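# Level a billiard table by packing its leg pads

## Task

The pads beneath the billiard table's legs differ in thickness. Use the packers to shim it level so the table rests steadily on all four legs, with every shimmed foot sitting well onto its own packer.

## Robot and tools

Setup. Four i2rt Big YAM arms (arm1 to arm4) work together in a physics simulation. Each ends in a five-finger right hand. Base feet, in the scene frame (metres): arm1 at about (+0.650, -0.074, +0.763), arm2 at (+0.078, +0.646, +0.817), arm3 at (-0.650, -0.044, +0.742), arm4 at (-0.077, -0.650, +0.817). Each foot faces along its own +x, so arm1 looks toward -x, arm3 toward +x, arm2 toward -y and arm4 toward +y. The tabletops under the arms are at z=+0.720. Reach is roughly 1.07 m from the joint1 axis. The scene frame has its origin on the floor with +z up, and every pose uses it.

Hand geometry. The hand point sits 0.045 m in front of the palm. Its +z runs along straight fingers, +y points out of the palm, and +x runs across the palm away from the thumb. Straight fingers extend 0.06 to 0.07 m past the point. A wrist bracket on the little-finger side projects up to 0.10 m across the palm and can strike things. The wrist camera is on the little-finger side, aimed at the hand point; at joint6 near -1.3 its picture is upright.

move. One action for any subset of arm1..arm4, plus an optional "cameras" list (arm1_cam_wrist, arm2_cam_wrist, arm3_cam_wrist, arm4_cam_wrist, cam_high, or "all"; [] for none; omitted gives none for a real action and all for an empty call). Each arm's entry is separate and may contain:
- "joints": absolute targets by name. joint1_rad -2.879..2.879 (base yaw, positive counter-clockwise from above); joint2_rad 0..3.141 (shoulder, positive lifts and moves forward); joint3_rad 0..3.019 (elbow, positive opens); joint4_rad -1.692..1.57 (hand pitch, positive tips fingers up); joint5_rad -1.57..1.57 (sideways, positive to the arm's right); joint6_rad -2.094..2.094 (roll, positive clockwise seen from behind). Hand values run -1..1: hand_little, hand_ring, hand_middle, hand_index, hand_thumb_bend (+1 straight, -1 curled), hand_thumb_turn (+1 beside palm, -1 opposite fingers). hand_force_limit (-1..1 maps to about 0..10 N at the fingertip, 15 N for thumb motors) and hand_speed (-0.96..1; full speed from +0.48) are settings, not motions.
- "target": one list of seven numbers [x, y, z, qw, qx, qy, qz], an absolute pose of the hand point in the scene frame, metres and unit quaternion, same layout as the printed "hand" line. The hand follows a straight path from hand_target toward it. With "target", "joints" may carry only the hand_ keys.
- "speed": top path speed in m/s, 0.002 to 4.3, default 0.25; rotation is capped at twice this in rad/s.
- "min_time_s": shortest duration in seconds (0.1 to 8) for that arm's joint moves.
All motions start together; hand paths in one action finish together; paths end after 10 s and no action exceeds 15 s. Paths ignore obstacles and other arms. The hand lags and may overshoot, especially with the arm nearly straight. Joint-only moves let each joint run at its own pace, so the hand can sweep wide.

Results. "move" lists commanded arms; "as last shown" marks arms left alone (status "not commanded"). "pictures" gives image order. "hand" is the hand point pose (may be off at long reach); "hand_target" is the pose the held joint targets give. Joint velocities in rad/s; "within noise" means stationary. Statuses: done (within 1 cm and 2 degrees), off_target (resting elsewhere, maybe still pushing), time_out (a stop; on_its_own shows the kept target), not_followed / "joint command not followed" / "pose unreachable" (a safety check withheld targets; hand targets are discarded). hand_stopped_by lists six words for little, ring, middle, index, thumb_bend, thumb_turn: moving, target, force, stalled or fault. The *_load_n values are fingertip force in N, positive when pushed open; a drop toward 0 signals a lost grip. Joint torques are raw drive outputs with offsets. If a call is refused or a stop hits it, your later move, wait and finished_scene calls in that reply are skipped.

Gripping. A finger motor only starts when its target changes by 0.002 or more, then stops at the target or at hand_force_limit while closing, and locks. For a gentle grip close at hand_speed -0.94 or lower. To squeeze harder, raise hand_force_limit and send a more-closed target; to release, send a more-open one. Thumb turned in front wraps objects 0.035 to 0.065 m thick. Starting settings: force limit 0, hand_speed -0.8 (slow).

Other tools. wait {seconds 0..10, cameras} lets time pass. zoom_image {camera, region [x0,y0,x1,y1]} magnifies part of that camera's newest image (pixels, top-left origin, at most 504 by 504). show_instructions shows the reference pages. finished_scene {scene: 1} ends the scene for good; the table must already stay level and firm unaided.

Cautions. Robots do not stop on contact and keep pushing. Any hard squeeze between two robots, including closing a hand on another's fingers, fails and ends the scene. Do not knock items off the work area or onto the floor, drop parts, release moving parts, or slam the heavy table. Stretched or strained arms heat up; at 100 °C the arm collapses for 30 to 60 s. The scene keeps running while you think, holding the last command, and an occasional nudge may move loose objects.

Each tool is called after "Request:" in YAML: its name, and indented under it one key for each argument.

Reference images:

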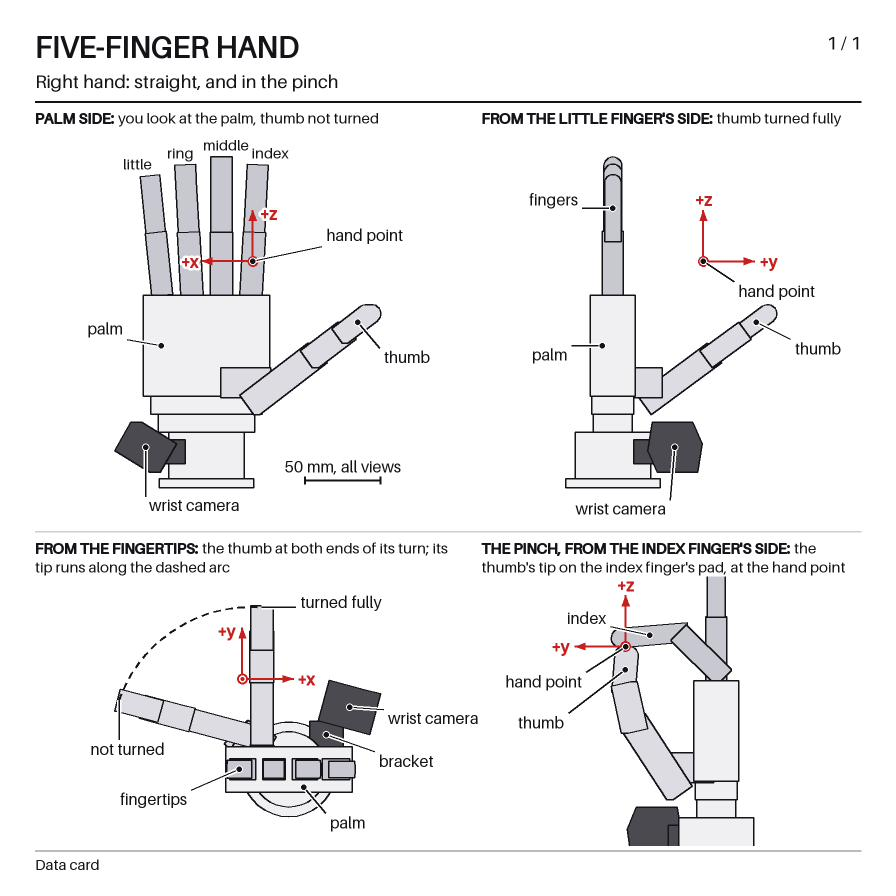

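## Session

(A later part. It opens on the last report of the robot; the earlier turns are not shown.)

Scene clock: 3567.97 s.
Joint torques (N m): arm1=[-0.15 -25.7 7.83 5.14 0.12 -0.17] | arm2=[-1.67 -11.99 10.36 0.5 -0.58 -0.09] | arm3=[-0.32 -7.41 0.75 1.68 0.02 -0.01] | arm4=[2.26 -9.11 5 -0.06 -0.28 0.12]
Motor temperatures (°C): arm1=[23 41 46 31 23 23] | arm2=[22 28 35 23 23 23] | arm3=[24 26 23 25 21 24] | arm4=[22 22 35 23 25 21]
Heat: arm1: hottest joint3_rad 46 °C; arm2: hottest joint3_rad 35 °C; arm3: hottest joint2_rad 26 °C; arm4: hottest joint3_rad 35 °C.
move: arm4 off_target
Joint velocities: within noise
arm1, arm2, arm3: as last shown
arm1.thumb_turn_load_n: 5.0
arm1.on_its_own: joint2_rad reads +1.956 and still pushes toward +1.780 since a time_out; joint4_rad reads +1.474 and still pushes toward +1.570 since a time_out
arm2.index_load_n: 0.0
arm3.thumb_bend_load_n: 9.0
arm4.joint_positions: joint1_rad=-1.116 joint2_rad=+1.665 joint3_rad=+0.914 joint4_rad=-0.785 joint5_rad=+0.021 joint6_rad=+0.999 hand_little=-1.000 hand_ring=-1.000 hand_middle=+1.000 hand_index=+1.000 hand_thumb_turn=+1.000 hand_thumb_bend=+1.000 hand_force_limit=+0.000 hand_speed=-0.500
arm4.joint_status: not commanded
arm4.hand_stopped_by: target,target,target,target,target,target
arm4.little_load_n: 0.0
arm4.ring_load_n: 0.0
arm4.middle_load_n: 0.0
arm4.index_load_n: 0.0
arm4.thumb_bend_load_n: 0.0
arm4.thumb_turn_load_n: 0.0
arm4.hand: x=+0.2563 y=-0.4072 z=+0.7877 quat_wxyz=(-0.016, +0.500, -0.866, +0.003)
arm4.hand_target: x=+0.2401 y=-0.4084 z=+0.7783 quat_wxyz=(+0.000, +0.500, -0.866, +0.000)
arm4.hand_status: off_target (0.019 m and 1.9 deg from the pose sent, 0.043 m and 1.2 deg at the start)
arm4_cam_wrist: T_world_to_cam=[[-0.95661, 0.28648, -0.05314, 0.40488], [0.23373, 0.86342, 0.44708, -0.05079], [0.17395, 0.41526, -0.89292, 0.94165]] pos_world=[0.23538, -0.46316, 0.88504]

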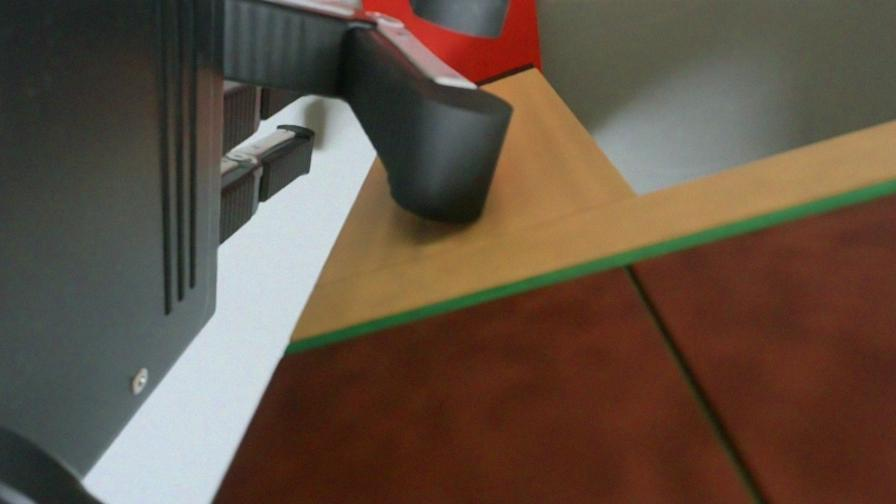

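Request:
move:
  arm4: {"target": [0.226, -0.413, 0.778, 0, -0.5, 0.866, 0], "speed": 0.04}
  cameras: ["arm4_cam_wrist", "cam_high"]

Scene clock: 3572.60 s.
Joint torques (N m): arm1=[-0.15 -25.64 7.84 5.15 0.12 -0.17] | arm2=[-1.67 -11.93 10.36 0.51 -0.58 -0.09] | arm3=[-0.32 -7.47 0.73 1.69 0.02 -0.01] | arm4=[2.2 -8.64 4.81 -0.16 -0.27 0.11]
Motor temperatures (°C): arm1=[23 41 46 31 23 23] | arm2=[22 28 35 23 23 23] | arm3=[24 26 23 25 21 24] | arm4=[22 22 35 23 25 21]
Heat: arm1: hottest joint3_rad 46 °C; arm2: hottest joint3_rad 35 °C; arm3: hottest joint2_rad 26 °C; arm4: hottest joint3_rad 35 °C.
move: arm4 off_target
Joint velocities: within noise
arm1, arm2, arm3: as last shown
arm1.little_load_n: -0.5
arm1.on_its_own: joint2_rad reads +1.956 and still pushes toward +1.780 since a time_out; joint4_rad reads +1.474 and still pushes toward +1.570 since a time_out
arm1.hand: x=+0.1470 y=-0.0246 z=+0.7626 quat_wxyz=(-0.529, +0.577, +0.445, -0.435)
arm1.hand_target: x=+0.1004 y=-0.0213 z=+0.9062 quat_wxyz=(-0.615, +0.477, +0.360, -0.514)
arm3.thumb_bend_load_n: 9.5
arm4.joint_positions: joint1_rad=-1.108 joint2_rad=+1.635 joint3_rad=+0.873 joint4_rad=-0.771 joint5_rad=+0.021 joint6_rad=+1.008 hand_little=-1.000 hand_ring=-1.000 hand_middle=+1.000 hand_index=+1.000 hand_thumb_turn=+1.000 hand_thumb_bend=+1.000 hand_force_limit=+0.000 hand_speed=-0.500
arm4.joint_status: not commanded
arm4.hand_stopped_by: target,target,target,target,target,target
arm4.little_load_n: 0.0
arm4.ring_load_n: 0.5
arm4.middle_load_n: 0.0
arm4.index_load_n: 0.0
arm4.thumb_bend_load_n: 0.0
arm4.thumb_turn_load_n: 0.0
arm4.hand: x=+0.2434 y=-0.4104 z=+0.7878 quat_wxyz=(-0.018, +0.499, -0.866, +0.003)
arm4.hand_target: x=+0.2262 y=-0.4132 z=+0.7785 quat_wxyz=(+0.000, +0.500, -0.866, +0.000)
arm4.hand_status: off_target (0.020 m and 2.1 deg from the pose sent, 0.032 m and 1.9 deg at the start)
arm4_cam_wrist: T_world_to_cam=[[-0.95599, 0.28816, -0.05521, 0.39568], [0.23396, 0.86225, 0.44921, -0.04731], [0.17705, 0.41652, -0.89172, 0.94407]] pos_world=[0.22218, -0.46646, 0.88494]

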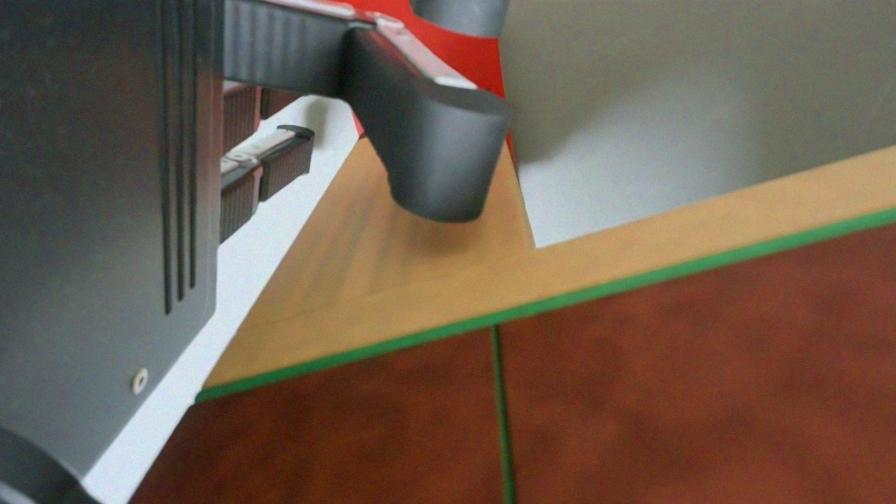

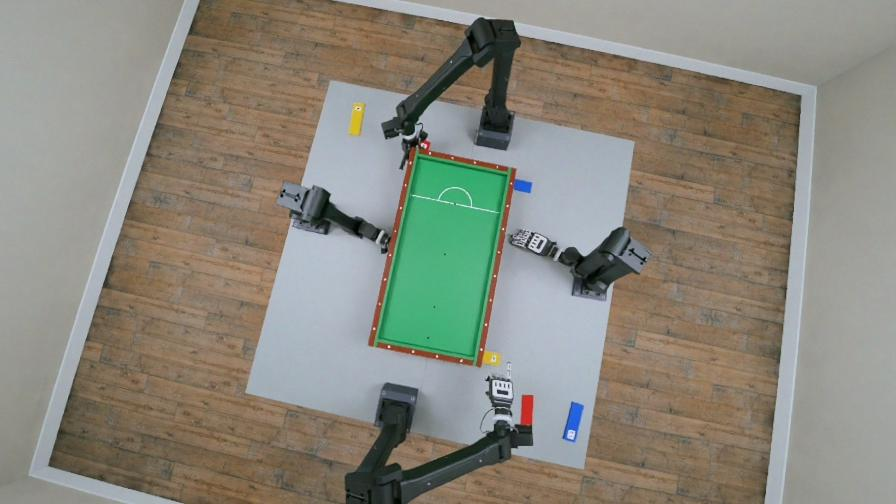

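Request:
move:
  arm4: {"target": [0.216, -0.414, 0.778, 0, -0.5, 0.866, 0], "speed": 0.04}
  cameras: ["arm4_cam_wrist"]

Scene clock: 3579.40 s.
Joint torques (N m): arm1=[-0.15 -25.29 7.82 5.14 0.12 -0.15] | arm2=[-1.61 -11.93 10.37 0.51 -0.58 -0.09] | arm3=[-0.32 -7.59 0.73 1.68 0.02 -0.01] | arm4=[2.78 -8.82 3.92 -0.64 -0.27 -0.07]
Motor temperatures (°C): arm1=[23 41 46 31 23 23] | arm2=[22 28 35 23 23 23] | arm3=[24 26 23 25 21 24] | arm4=[22 22 34 23 25 21]
Heat: arm1: hottest joint3_rad 46 °C; arm2: hottest joint3_rad 35 °C; arm3: hottest joint2_rad 26 °C; arm4: hottest joint3_rad 34 °C.
move: arm4 off_target
Joint velocities: within noise
arm1, arm2, arm3: as last shown
arm1.joint_positions: joint1_rad=-0.115 joint2_rad=+1.952 joint3_rad=+0.418 joint4_rad=+1.474 joint5_rad=+0.106 joint6_rad=+0.023 hand_little=+0.350 hand_ring=+0.350 hand_middle=+0.621 hand_index=+0.481 hand_thumb_turn=-1.000 hand_thumb_bend=-0.939 hand_force_limit=+0.000 hand_speed=-0.800
arm1.little_load_n: 0.0
arm1.thumb_turn_load_n: 5.5
arm1.on_its_own: joint2_rad reads +1.952 and still pushes toward +1.780 since a time_out; joint4_rad reads +1.474 and still pushes toward +1.570 since a time_out
arm1.hand: x=+0.1463 y=-0.0244 z=+0.7649 quat_wxyz=(-0.531, +0.575, +0.444, -0.436)
arm1.hand_target: x=+0.1005 y=-0.0214 z=+0.9060 quat_wxyz=(-0.615, +0.477, +0.360, -0.514)
arm4.joint_positions: joint1_rad=-1.107 joint2_rad=+1.619 joint3_rad=+0.858 joint4_rad=-0.753 joint5_rad=+0.021 joint6_rad=+1.034 hand_little=-1.000 hand_ring=-1.000 hand_middle=+1.000 hand_index=+1.000 hand_thumb_turn=+1.000 hand_thumb_bend=+1.000 hand_force_limit=+0.000 hand_speed=-0.500
arm4.joint_status: not commanded
arm4.hand_stopped_by: target,target,target,target,target,target
arm4.little_load_n: 0.0
arm4.ring_load_n: 0.0
arm4.middle_load_n: 0.0
arm4.index_load_n: 0.0
arm4.thumb_bend_load_n: 0.0
arm4.thumb_turn_load_n: 0.0
arm4.hand: x=+0.2439 y=-0.4093 z=+0.7896 quat_wxyz=(-0.027, +0.488, -0.872, +0.003)
arm4.hand_target: x=+0.2168 y=-0.4146 z=+0.7786 quat_wxyz=(+0.000, +0.500, -0.866, +0.000)
arm4.hand_status: off_target (0.031 m and 3.5 deg from the pose sent, 0.029 m and 2.1 deg at the start)
arm4_cam_wrist: T_world_to_cam=[[-0.94763, 0.3122, -0.06732, 0.4133], [0.2479, 0.85191, 0.46131, -0.06628], [0.20137, 0.42046, -0.88468, 0.93531]] pos_world=[0.21974, -0.46583, 0.88584]

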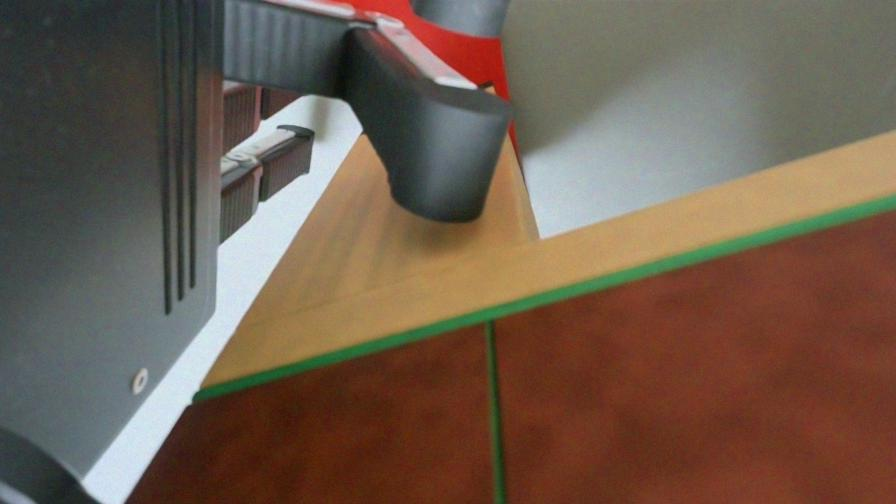

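Request:
move:
  arm4: {"target": [0.280, -0.430, 0.795, 0, -0.5, 0.866, 0], "speed": 0.06}

Request:
move:
  arm4: {"target": [0.290, -0.4355, 0.820, -0.0270, -0.4973, 0.8612, 0.1009], "speed": 0.08}
  cameras: ["arm4_cam_wrist"]

Scene clock: 3626.60 s.
Joint torques (N m): arm1=[-0.15 -25.17 7.82 5.12 0.11 -0.15] | arm2=[-1.67 -11.93 10.37 0.5 -0.58 -0.09] | arm3=[-0.32 -7.47 0.73 1.7 0.02 -0.01] | arm4=[0.26 -8.23 10.17 -0.65 -0.11 -0.11]
Motor temperatures (°C): arm1=[23 41 45 31 23 23] | arm2=[22 28 35 23 23 23] | arm3=[24 26 23 25 21 24] | arm4=[22 22 32 23 24 21]
Heat: arm1: hottest joint3_rad 45 °C; arm2: hottest joint3_rad 35 °C; arm3: hottest joint2_rad 26 °C; arm4: hottest joint3_rad 32 °C.
move: arm4 off_target
Joint velocities: within noise
arm1, arm2, arm3: as last shown
arm1.joint_positions: joint1_rad=-0.115 joint2_rad=+1.951 joint3_rad=+0.418 joint4_rad=+1.474 joint5_rad=+0.106 joint6_rad=+0.023 hand_little=+0.350 hand_ring=+0.350 hand_middle=+0.621 hand_index=+0.481 hand_thumb_turn=-1.000 hand_thumb_bend=-0.939 hand_force_limit=+0.000 hand_speed=-0.800
arm1.index_load_n: 3.5
arm1.thumb_turn_load_n: 5.0
arm1.on_its_own: joint2_rad reads +1.951 and still pushes toward +1.780 since a time_out; joint4_rad reads +1.474 and still pushes toward +1.570 since a time_out
arm1.hand: x=+0.1463 y=-0.0244 z=+0.7651 quat_wxyz=(-0.531, +0.575, +0.444, -0.436)
arm1.hand_target: x=+0.1005 y=-0.0213 z=+0.9060 quat_wxyz=(-0.615, +0.477, +0.360, -0.514)
arm2.index_load_n: 0.5
arm3.thumb_turn_load_n: 4.0
arm4.joint_positions: joint1_rad=-1.182 joint2_rad=+1.674 joint3_rad=+0.944 joint4_rad=-0.843 joint5_rad=+0.017 joint6_rad=+0.938 hand_little=-1.000 hand_ring=-1.000 hand_middle=+1.000 hand_index=+1.000 hand_thumb_turn=+1.000 hand_thumb_bend=+1.000 hand_force_limit=+0.000 hand_speed=-0.500
arm4.joint_status: not commanded
arm4.hand_stopped_by: target,target,target,target,target,target
arm4.little_load_n: 0.0
arm4.ring_load_n: 0.0
arm4.middle_load_n: 0.0
arm4.index_load_n: 0.0
arm4.thumb_bend_load_n: 0.0
arm4.thumb_turn_load_n: 0.0
arm4.hand: x=+0.2664 y=-0.4317 z=+0.7925 quat_wxyz=(+0.003, +0.498, -0.867, +0.000)
arm4.hand_target: x=+0.2797 y=-0.4302 z=+0.7950 quat_wxyz=(+0.000, +0.500, -0.866, +0.000)
arm4.hand_status: off_target (0.014 m and 0.5 deg from the pose sent, 0.042 m and 3.5 deg at the start)
pictures: none

Scene clock: 3628.57 s.
Joint torques (N m): arm1=[-0.15 -25.23 7.83 5.14 0.11 -0.15] | arm2=[-1.67 -11.93 10.36 0.5 -0.58 -0.09] | arm3=[-0.38 -7.59 0.73 1.66 0.02 -0.01] | arm4=[0.26 -9.11 10.39 -0.85 -0.38 -0.15]
Motor temperatures (°C): arm1=[23 41 45 31 23 23] | arm2=[22 28 35 23 23 23] | arm3=[24 26 23 25 21 24] | arm4=[22 22 32 23 24 21]
Heat: arm1: hottest joint3_rad 45 °C; arm2: hottest joint3_rad 35 °C; arm3: hottest joint2_rad 26 °C; arm4: hottest joint3_rad 32 °C.
move: arm4 off_target
Joint velocities: within noise
arm1, arm2, arm3: as last shown
arm1.index_load_n: 3.0
arm1.thumb_turn_load_n: 5.5
arm1.on_its_own: joint2_rad reads +1.951 and still pushes toward +1.780 since a time_out; joint4_rad reads +1.474 and still pushes toward +1.570 since a time_out
arm2.middle_load_n: 0.5
arm2.index_load_n: 0.0
arm3.thumb_turn_load_n: 3.5
arm4.joint_positions: joint1_rad=-1.282 joint2_rad=+1.726 joint3_rad=+1.043 joint4_rad=-0.988 joint5_rad=-0.167 joint6_rad=+0.830 hand_little=-1.000 hand_ring=-1.000 hand_middle=+1.000 hand_index=+1.000 hand_thumb_turn=+1.000 hand_thumb_bend=+1.000 hand_force_limit=+0.000 hand_speed=-0.500
arm4.joint_status: not commanded
arm4.hand_stopped_by: target,target,target,target,target,target
arm4.little_load_n: 0.5
arm4.ring_load_n: 0.5
arm4.middle_load_n: 0.0
arm4.index_load_n: 0.0
arm4.thumb_bend_load_n: 0.0
arm4.thumb_turn_load_n: 0.0
arm4.hand: x=+0.2758 y=-0.4361 z=+0.8179 quat_wxyz=(+0.032, +0.495, -0.863, -0.100)
arm4.hand_target: x=+0.2897 y=-0.4357 z=+0.8200 quat_wxyz=(+0.027, +0.497, -0.861, -0.101)
arm4.hand_status: off_target (0.014 m and 0.6 deg from the pose sent, 0.036 m and 11.9 deg at the start)
arm4_cam_wrist: T_world_to_cam=[[-0.9461, 0.28047, 0.16196, 0.25203], [0.32365, 0.80023, 0.50485, -0.14343], [0.01199, 0.53006, -0.84788, 1.03508]] pos_world=[0.27245, -0.50456, 0.90921]

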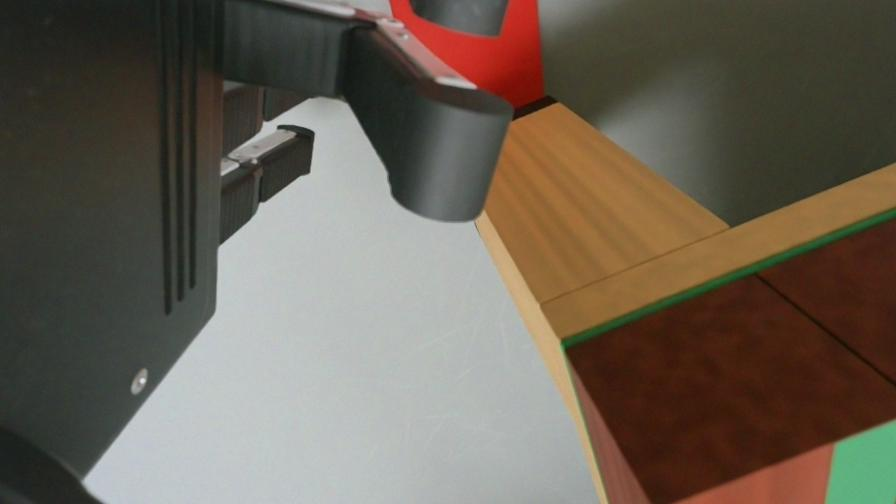

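Request:
move:
  arm4: {"target": [0.285, -0.438, 0.790, -0.0270, -0.4973, 0.8612, 0.1009], "speed": 0.06}

Request:
move:
  arm4: {"target": [0.240, -0.438, 0.790, -0.0270, -0.4973, 0.8612, 0.1009], "speed": 0.05}
  cameras: ["arm4_cam_wrist"]

Scene clock: 3643.37 s.
Joint torques (N m): arm1=[-0.15 -25.23 7.83 5.14 0.11 -0.15] | arm2=[-1.61 -11.93 10.35 0.49 -0.58 -0.09] | arm3=[-0.32 -7.53 0.73 1.69 0.02 -0.01] | arm4=[0.26 -9.41 6.89 0.32 -0.33 -0.14]
Motor temperatures (°C): arm1=[23 41 45 31 23 23] | arm2=[22 28 35 23 23 23] | arm3=[24 26 23 25 21 24] | arm4=[22 22 34 23 24 21]
Heat: arm1: hottest joint3_rad 45 °C; arm2: hottest joint3_rad 35 °C; arm3: hottest joint2_rad 26 °C; arm4: hottest joint3_rad 34 °C.
move: arm4 done
Joint velocities: within noise
arm1, arm3: as last shown
arm1.thumb_turn_load_n: 5.0
arm1.on_its_own: joint2_rad reads +1.951 and still pushes toward +1.780 since a time_out; joint4_rad reads +1.474 and still pushes toward +1.570 since a time_out
arm2.joint_positions: joint1_rad=-1.317 joint2_rad=+1.457 joint3_rad=+0.941 joint4_rad=-0.796 joint5_rad=-0.915 joint6_rad=-1.169 hand_little=+1.000 hand_ring=-0.300 hand_middle=-0.350 hand_index=-0.300 hand_thumb_turn=-1.000 hand_thumb_bend=+1.000 hand_force_limit=+0.000 hand_speed=-0.900
arm2.joint_status: not commanded
arm2.hand_stopped_by: target,target,target,target,target,target
arm2.little_load_n: 0.0
arm2.ring_load_n: 0.0
arm2.middle_load_n: 0.0
arm2.index_load_n: 0.0
arm2.thumb_bend_load_n: 0.0
arm2.thumb_turn_load_n: 0.0
arm2.hand: x=-0.2590 y=+0.4189 z=+0.9083 quat_wxyz=(-0.038, +0.000, -0.892, +0.450)
arm2.hand_target: x=-0.2790 y=+0.4202 z=+0.9302 quat_wxyz=(-0.007, +0.013, -0.889, +0.458)
arm2.hand_status: not commanded
arm3.thumb_bend_load_n: 9.0
arm4.joint_positions: joint1_rad=-1.285 joint2_rad=+1.768 joint3_rad=+1.043 joint4_rad=-0.932 joint5_rad=-0.168 joint6_rad=+0.826 hand_little=-1.000 hand_ring=-1.000 hand_middle=+1.000 hand_index=+1.000 hand_thumb_turn=+1.000 hand_thumb_bend=+1.000 hand_force_limit=+0.000 hand_speed=-0.500
arm4.joint_status: not commanded
arm4.hand_stopped_by: target,target,target,target,target,target
arm4.little_load_n: 0.0
arm4.ring_load_n: 0.0
arm4.middle_load_n: -1.0
arm4.index_load_n: -0.5
arm4.thumb_bend_load_n: 0.0
arm4.thumb_turn_load_n: 0.0
arm4.hand: x=+0.2840 y=-0.4344 z=+0.7995 quat_wxyz=(+0.024, +0.496, -0.862, -0.099)
arm4.hand_target: x=+0.2848 y=-0.4381 z=+0.7902 quat_wxyz=(+0.027, +0.497, -0.861, -0.101)
arm4.hand_status: done (0.010 m and 0.4 deg from the pose sent, 0.029 m and 0.6 deg at the start)
pictures: none

Scene clock: 3644.80 s.
Joint torques (N m): arm1=[-0.15 -25.23 7.84 5.14 0.11 -0.15] | arm2=[-1.61 -11.99 10.36 0.49 -0.58 -0.09] | arm3=[-0.32 -7.47 0.73 1.68 0.02 -0.01] | arm4=[2.32 -9.23 4.78 -0.25 -0.2 0.13]
Motor temperatures (°C): arm1=[23 41 45 31 23 23] | arm2=[22 28 35 23 23 23] | arm3=[24 26 23 25 21 24] | arm4=[22 22 34 23 24 21]
Heat: arm1: hottest joint3_rad 45 °C; arm2: hottest joint3_rad 35 °C; arm3: hottest joint2_rad 26 °C; arm4: hottest joint3_rad 34 °C.
move: arm4 off_target
Joint velocities: within noise
arm1, arm2: as last shown
arm1.thumb_turn_load_n: 5.5
arm1.on_its_own: joint2_rad reads +1.951 and still pushes toward +1.780 since a time_out; joint4_rad reads +1.474 and still pushes toward +1.570 since a time_out
arm2.thumb_bend_load_n: 0.5
arm3.joint_positions: joint1_rad=-0.418 joint2_rad=+1.828 joint3_rad=+0.044 joint4_rad=+1.545 joint5_rad=-0.073 joint6_rad=-0.013 hand_little=+0.350 hand_ring=+0.350 hand_middle=+0.621 hand_index=+0.481 hand_thumb_turn=-1.000 hand_thumb_bend=-0.941 hand_force_limit=+0.000 hand_speed=-0.800
arm3.joint_status: not commanded
arm3.hand_stopped_by: target,target,target,target,force,target
arm3.little_load_n: 0.0
arm3.ring_load_n: 0.0
arm3.middle_load_n: 2.5
arm3.index_load_n: 3.5
arm3.thumb_bend_load_n: 9.0
arm3.thumb_turn_load_n: 3.5
arm3.hand: x=-0.3123 y=-0.1316 z=+0.7259 quat_wxyz=(-0.367, +0.465, -0.635, +0.497)
arm3.hand_target: x=-0.3115 y=-0.1315 z=+0.7245 quat_wxyz=(-0.366, +0.465, -0.635, +0.496)
arm3.hand_status: not commanded
arm4.joint_positions: joint1_rad=-1.275 joint2_rad=+1.693 joint3_rad=+0.937 joint4_rad=-0.869 joint5_rad=-0.173 joint6_rad=+0.832 hand_little=-1.000 hand_ring=-1.000 hand_middle=+1.000 hand_index=+1.000 hand_thumb_turn=+1.000 hand_thumb_bend=+1.000 hand_force_limit=+0.000 hand_speed=-0.500
arm4.joint_status: not commanded
arm4.hand_stopped_by: target,target,target,target,target,target
arm4.little_load_n: 0.0
arm4.ring_load_n: 0.0
arm4.middle_load_n: 0.0
arm4.index_load_n: 0.0
arm4.thumb_bend_load_n: 0.0
arm4.thumb_turn_load_n: 0.0
arm4.hand: x=+0.2558 y=-0.4382 z=+0.7997 quat_wxyz=(+0.009, +0.499, -0.861, -0.099)
arm4.hand_target: x=+0.2402 y=-0.4383 z=+0.7905 quat_wxyz=(+0.027, +0.497, -0.861, -0.101)
arm4.hand_status: off_target (0.019 m and 2.0 deg from the pose sent, 0.045 m and 0.4 deg at the start)
arm4_cam_wrist: T_world_to_cam=[[-0.95312, 0.2737, 0.12905, 0.26174], [0.29941, 0.79129, 0.53312, -0.14642], [0.0438, 0.54676, -0.83614, 1.01075]] pos_world=[0.24904, -0.50842, 0.88942]

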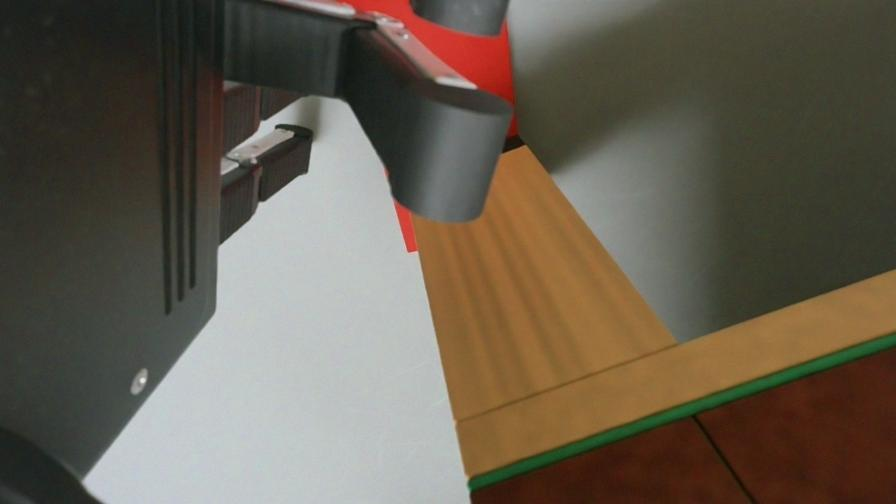

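Request:
move:
  arm4: {"target": [0.224, -0.438, 0.790, -0.0270, -0.4973, 0.8612, 0.1009], "speed": 0.05}
  cameras: ["arm4_cam_wrist"]

Scene clock: 3651.73 s.
Joint torques (N m): arm1=[-0.15 -25.29 7.83 5.12 0.11 -0.15] | arm2=[-1.67 -11.99 10.36 0.51 -0.58 -0.09] | arm3=[-0.32 -7.59 0.73 1.69 0.02 -0.01] | arm4=[2.26 -8.64 4.63 -0.27 -0.25 0.13]
Motor temperatures (°C): arm1=[23 40 45 31 23 23] | arm2=[22 28 35 23 23 23] | arm3=[24 26 23 25 21 24] | arm4=[22 22 33 23 24 21]
Heat: arm1: hottest joint3_rad 45 °C; arm2: hottest joint3_rad 35 °C; arm3: hottest joint2_rad 26 °C; arm4: hottest joint3_rad 33 °C.
move: arm4 off_target
Joint velocities: within noise
arm1.joint_positions: joint1_rad=-0.115 joint2_rad=+1.951 joint3_rad=+0.418 joint4_rad=+1.474 joint5_rad=+0.106 joint6_rad=+0.023 hand_little=+0.350 hand_ring=+0.350 hand_middle=+0.621 hand_index=+0.481 hand_thumb_turn=-1.000 hand_thumb_bend=-0.939 hand_force_limit=+0.000 hand_speed=-0.800
arm1.joint_status: not commanded
arm1.hand_stopped_by: target,target,target,target,force,target
arm1.little_load_n: 0.0
arm1.ring_load_n: 0.0
arm1.middle_load_n: 3.0
arm1.index_load_n: 3.0
arm1.thumb_bend_load_n: 10.5
arm1.thumb_turn_load_n: 5.0
arm1.on_its_own: joint2_rad reads +1.951 and still pushes toward +1.780 since a time_out; joint4_rad reads +1.474 and still pushes toward +1.570 since a time_out
arm1.hand: x=+0.1463 y=-0.0244 z=+0.7651 quat_wxyz=(-0.531, +0.575, +0.444, -0.436)
arm1.hand_target: x=+0.1005 y=-0.0213 z=+0.9060 quat_wxyz=(-0.615, +0.477, +0.360, -0.514)
arm1.hand_status: not commanded
arm2, arm3: as last shown
arm2.thumb_bend_load_n: 0.0
arm3.index_load_n: 3.0
arm4.joint_positions: joint1_rad=-1.262 joint2_rad=+1.662 joint3_rad=+0.892 joint4_rad=-0.853 joint5_rad=-0.173 joint6_rad=+0.845 hand_little=-1.000 hand_ring=-1.000 hand_middle=+1.000 hand_index=+1.000 hand_thumb_turn=+1.000 hand_thumb_bend=+1.000 hand_force_limit=+0.000 hand_speed=-0.500
arm4.joint_status: not commanded
arm4.hand_stopped_by: target,target,target,target,target,target
arm4.little_load_n: 0.0
arm4.ring_load_n: 0.0
arm4.middle_load_n: 0.5
arm4.index_load_n: 0.0
arm4.thumb_bend_load_n: 0.0
arm4.thumb_turn_load_n: 0.0
arm4.hand: x=+0.2403 y=-0.4380 z=+0.7994 quat_wxyz=(+0.009, +0.499, -0.861, -0.098)
arm4.hand_target: x=+0.2240 y=-0.4384 z=+0.7904 quat_wxyz=(+0.027, +0.497, -0.861, -0.101)
arm4.hand_status: off_target (0.019 m and 2.1 deg from the pose sent, 0.033 m and 2.0 deg at the start)
arm4_cam_wrist: T_world_to_cam=[[-0.95325, 0.27387, 0.12775, 0.24811], [0.29884, 0.79144, 0.53322, -0.14168], [0.04492, 0.54647, -0.83628, 1.01087]] pos_world=[0.23344, -0.50822, 0.88921]

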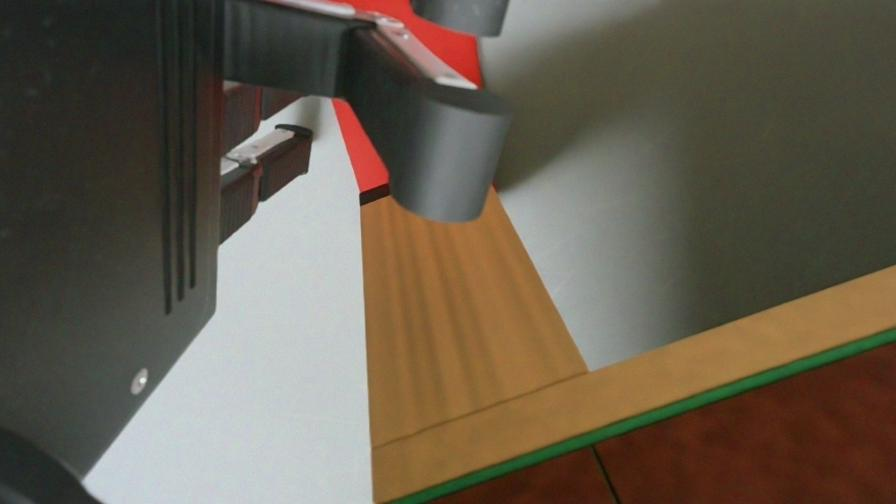

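Request:
move:
  arm4: {"target": [0.275, -0.460, 0.825, -0.0270, -0.4973, 0.8612, 0.1009], "speed": 0.1}

Request:
move:
  arm4: {"target": [0.280, -0.555, 0.850, 0, -0.052, 0.9986, 0], "speed": 0.15, "joints": {"hand_ring": 1, "hand_little": 1}}
  cameras: ["arm4_cam_wrist"]

Scene clock: 3686.07 s.
Joint torques (N m): arm1=[-0.15 -25.23 7.83 5.14 0.12 -0.15] | arm2=[-1.67 -11.93 10.36 0.5 -0.58 -0.09] | arm3=[-0.32 -7.59 0.72 1.7 0.03 -0.01] | arm4=[0.32 -8.41 10.06 -0.88 -0.2 -0.14]
Motor temperatures (°C): arm1=[23 40 44 31 23 23] | arm2=[22 28 35 23 23 23] | arm3=[24 26 23 25 21 24] | arm4=[22 23 32 23 24 21]
Heat: arm1: hottest joint3_rad 44 °C; arm2: hottest joint3_rad 35 °C; arm3: hottest joint2_rad 26 °C; arm4: hottest joint3_rad 32 °C.
move: arm4 off_target
Joint velocities: within noise
arm1, arm2, arm3: as last shown
arm1.on_its_own: joint2_rad reads +1.951 and still pushes toward +1.780 since a time_out; joint4_rad reads +1.474 and still pushes toward +1.570 since a time_out
arm2.index_load_n: 0.5
arm3.middle_load_n: 3.0
arm3.index_load_n: 3.5
arm4.joint_positions: joint1_rad=-1.327 joint2_rad=+1.675 joint3_rad=+0.989 joint4_rad=-0.990 joint5_rad=-0.166 joint6_rad=+0.786 hand_little=-1.000 hand_ring=-1.000 hand_middle=+1.000 hand_index=+1.000 hand_thumb_turn=+1.000 hand_thumb_bend=+1.000 hand_force_limit=+0.000 hand_speed=-0.500
arm4.joint_status: not commanded
arm4.hand_stopped_by: target,target,target,target,target,target
arm4.little_load_n: 0.0
arm4.ring_load_n: 0.0
arm4.middle_load_n: 0.0
arm4.index_load_n: 0.0
arm4.thumb_bend_load_n: 0.0
arm4.thumb_turn_load_n: 0.0
arm4.hand: x=+0.2622 y=-0.4594 z=+0.8230 quat_wxyz=(+0.030, +0.495, -0.863, -0.102)
arm4.hand_target: x=+0.2748 y=-0.4602 z=+0.8251 quat_wxyz=(+0.027, +0.497, -0.861, -0.101)
arm4.hand_status: off_target (0.013 m and 0.5 deg from the pose sent, 0.048 m and 2.1 deg at the start)
pictures: none

Scene clock: 3690.17 s.
Joint torques (N m): arm1=[-0.15 -25.23 7.84 5.12 0.11 -0.15] | arm2=[-1.67 -11.99 10.37 0.51 -0.58 -0.09] | arm3=[-0.32 -7.59 0.72 1.69 0.02 -0.01] | arm4=[0.21 -6.71 6.95 -0.28 0 0.13]
Motor temperatures (°C): arm1=[23 40 44 31 23 23] | arm2=[22 28 35 23 23 23] | arm3=[24 26 23 25 21 24] | arm4=[22 23 32 23 24 21]
Heat: arm1: hottest joint3_rad 44 °C; arm2: hottest joint3_rad 35 °C; arm3: hottest joint2_rad 26 °C; arm4: hottest joint3_rad 32 °C.
move: arm4 done
Joint velocities: within noise
arm1, arm2, arm3: as last shown
arm1.thumb_turn_load_n: 5.5
arm1.on_its_own: joint2_rad reads +1.951 and still pushes toward +1.780 since a time_out; joint4_rad reads +1.474 and still pushes toward +1.570 since a time_out
arm2.little_load_n: -0.5
arm3.middle_load_n: 2.5
arm3.thumb_bend_load_n: 9.5
arm3.thumb_turn_load_n: 4.0
arm4.joint_positions: joint1_rad=-1.476 joint2_rad=+1.376 joint3_rad=+0.797 joint4_rad=-0.974 joint5_rad=+0.012 joint6_rad=+1.559 hand_little=+1.000 hand_ring=+1.000 hand_middle=+1.000 hand_index=+1.000 hand_thumb_turn=+1.000 hand_thumb_bend=+1.000 hand_force_limit=+0.000 hand_speed=-0.500
arm4.joint_status: all done
arm4.hand_stopped_by: target,target,target,target,target,target
arm4.little_load_n: 0.0
arm4.ring_load_n: 0.0
arm4.middle_load_n: 0.0
arm4.index_load_n: 0.0
arm4.thumb_bend_load_n: 0.0
arm4.thumb_turn_load_n: 0.0
arm4.hand: x=+0.2848 y=-0.5502 z=+0.8528 quat_wxyz=(-0.005, +0.063, -0.998, -0.001)
arm4.hand_target: x=+0.2800 y=-0.5550 z=+0.8500 quat_wxyz=(+0.000, +0.052, -0.999, +0.000)
arm4.hand_status: done (0.007 m and 1.5 deg from the pose sent, 0.101 m and 55.0 deg at the start)
arm4_cam_wrist: T_world_to_cam=[[-0.35304, 0.93521, -0.02717, 0.63941], [0.83583, 0.32831, 0.43999, -0.42296], [0.42041, 0.13263, -0.89759, 0.83241]] pos_world=[0.22931, -0.56952, 0.95064]

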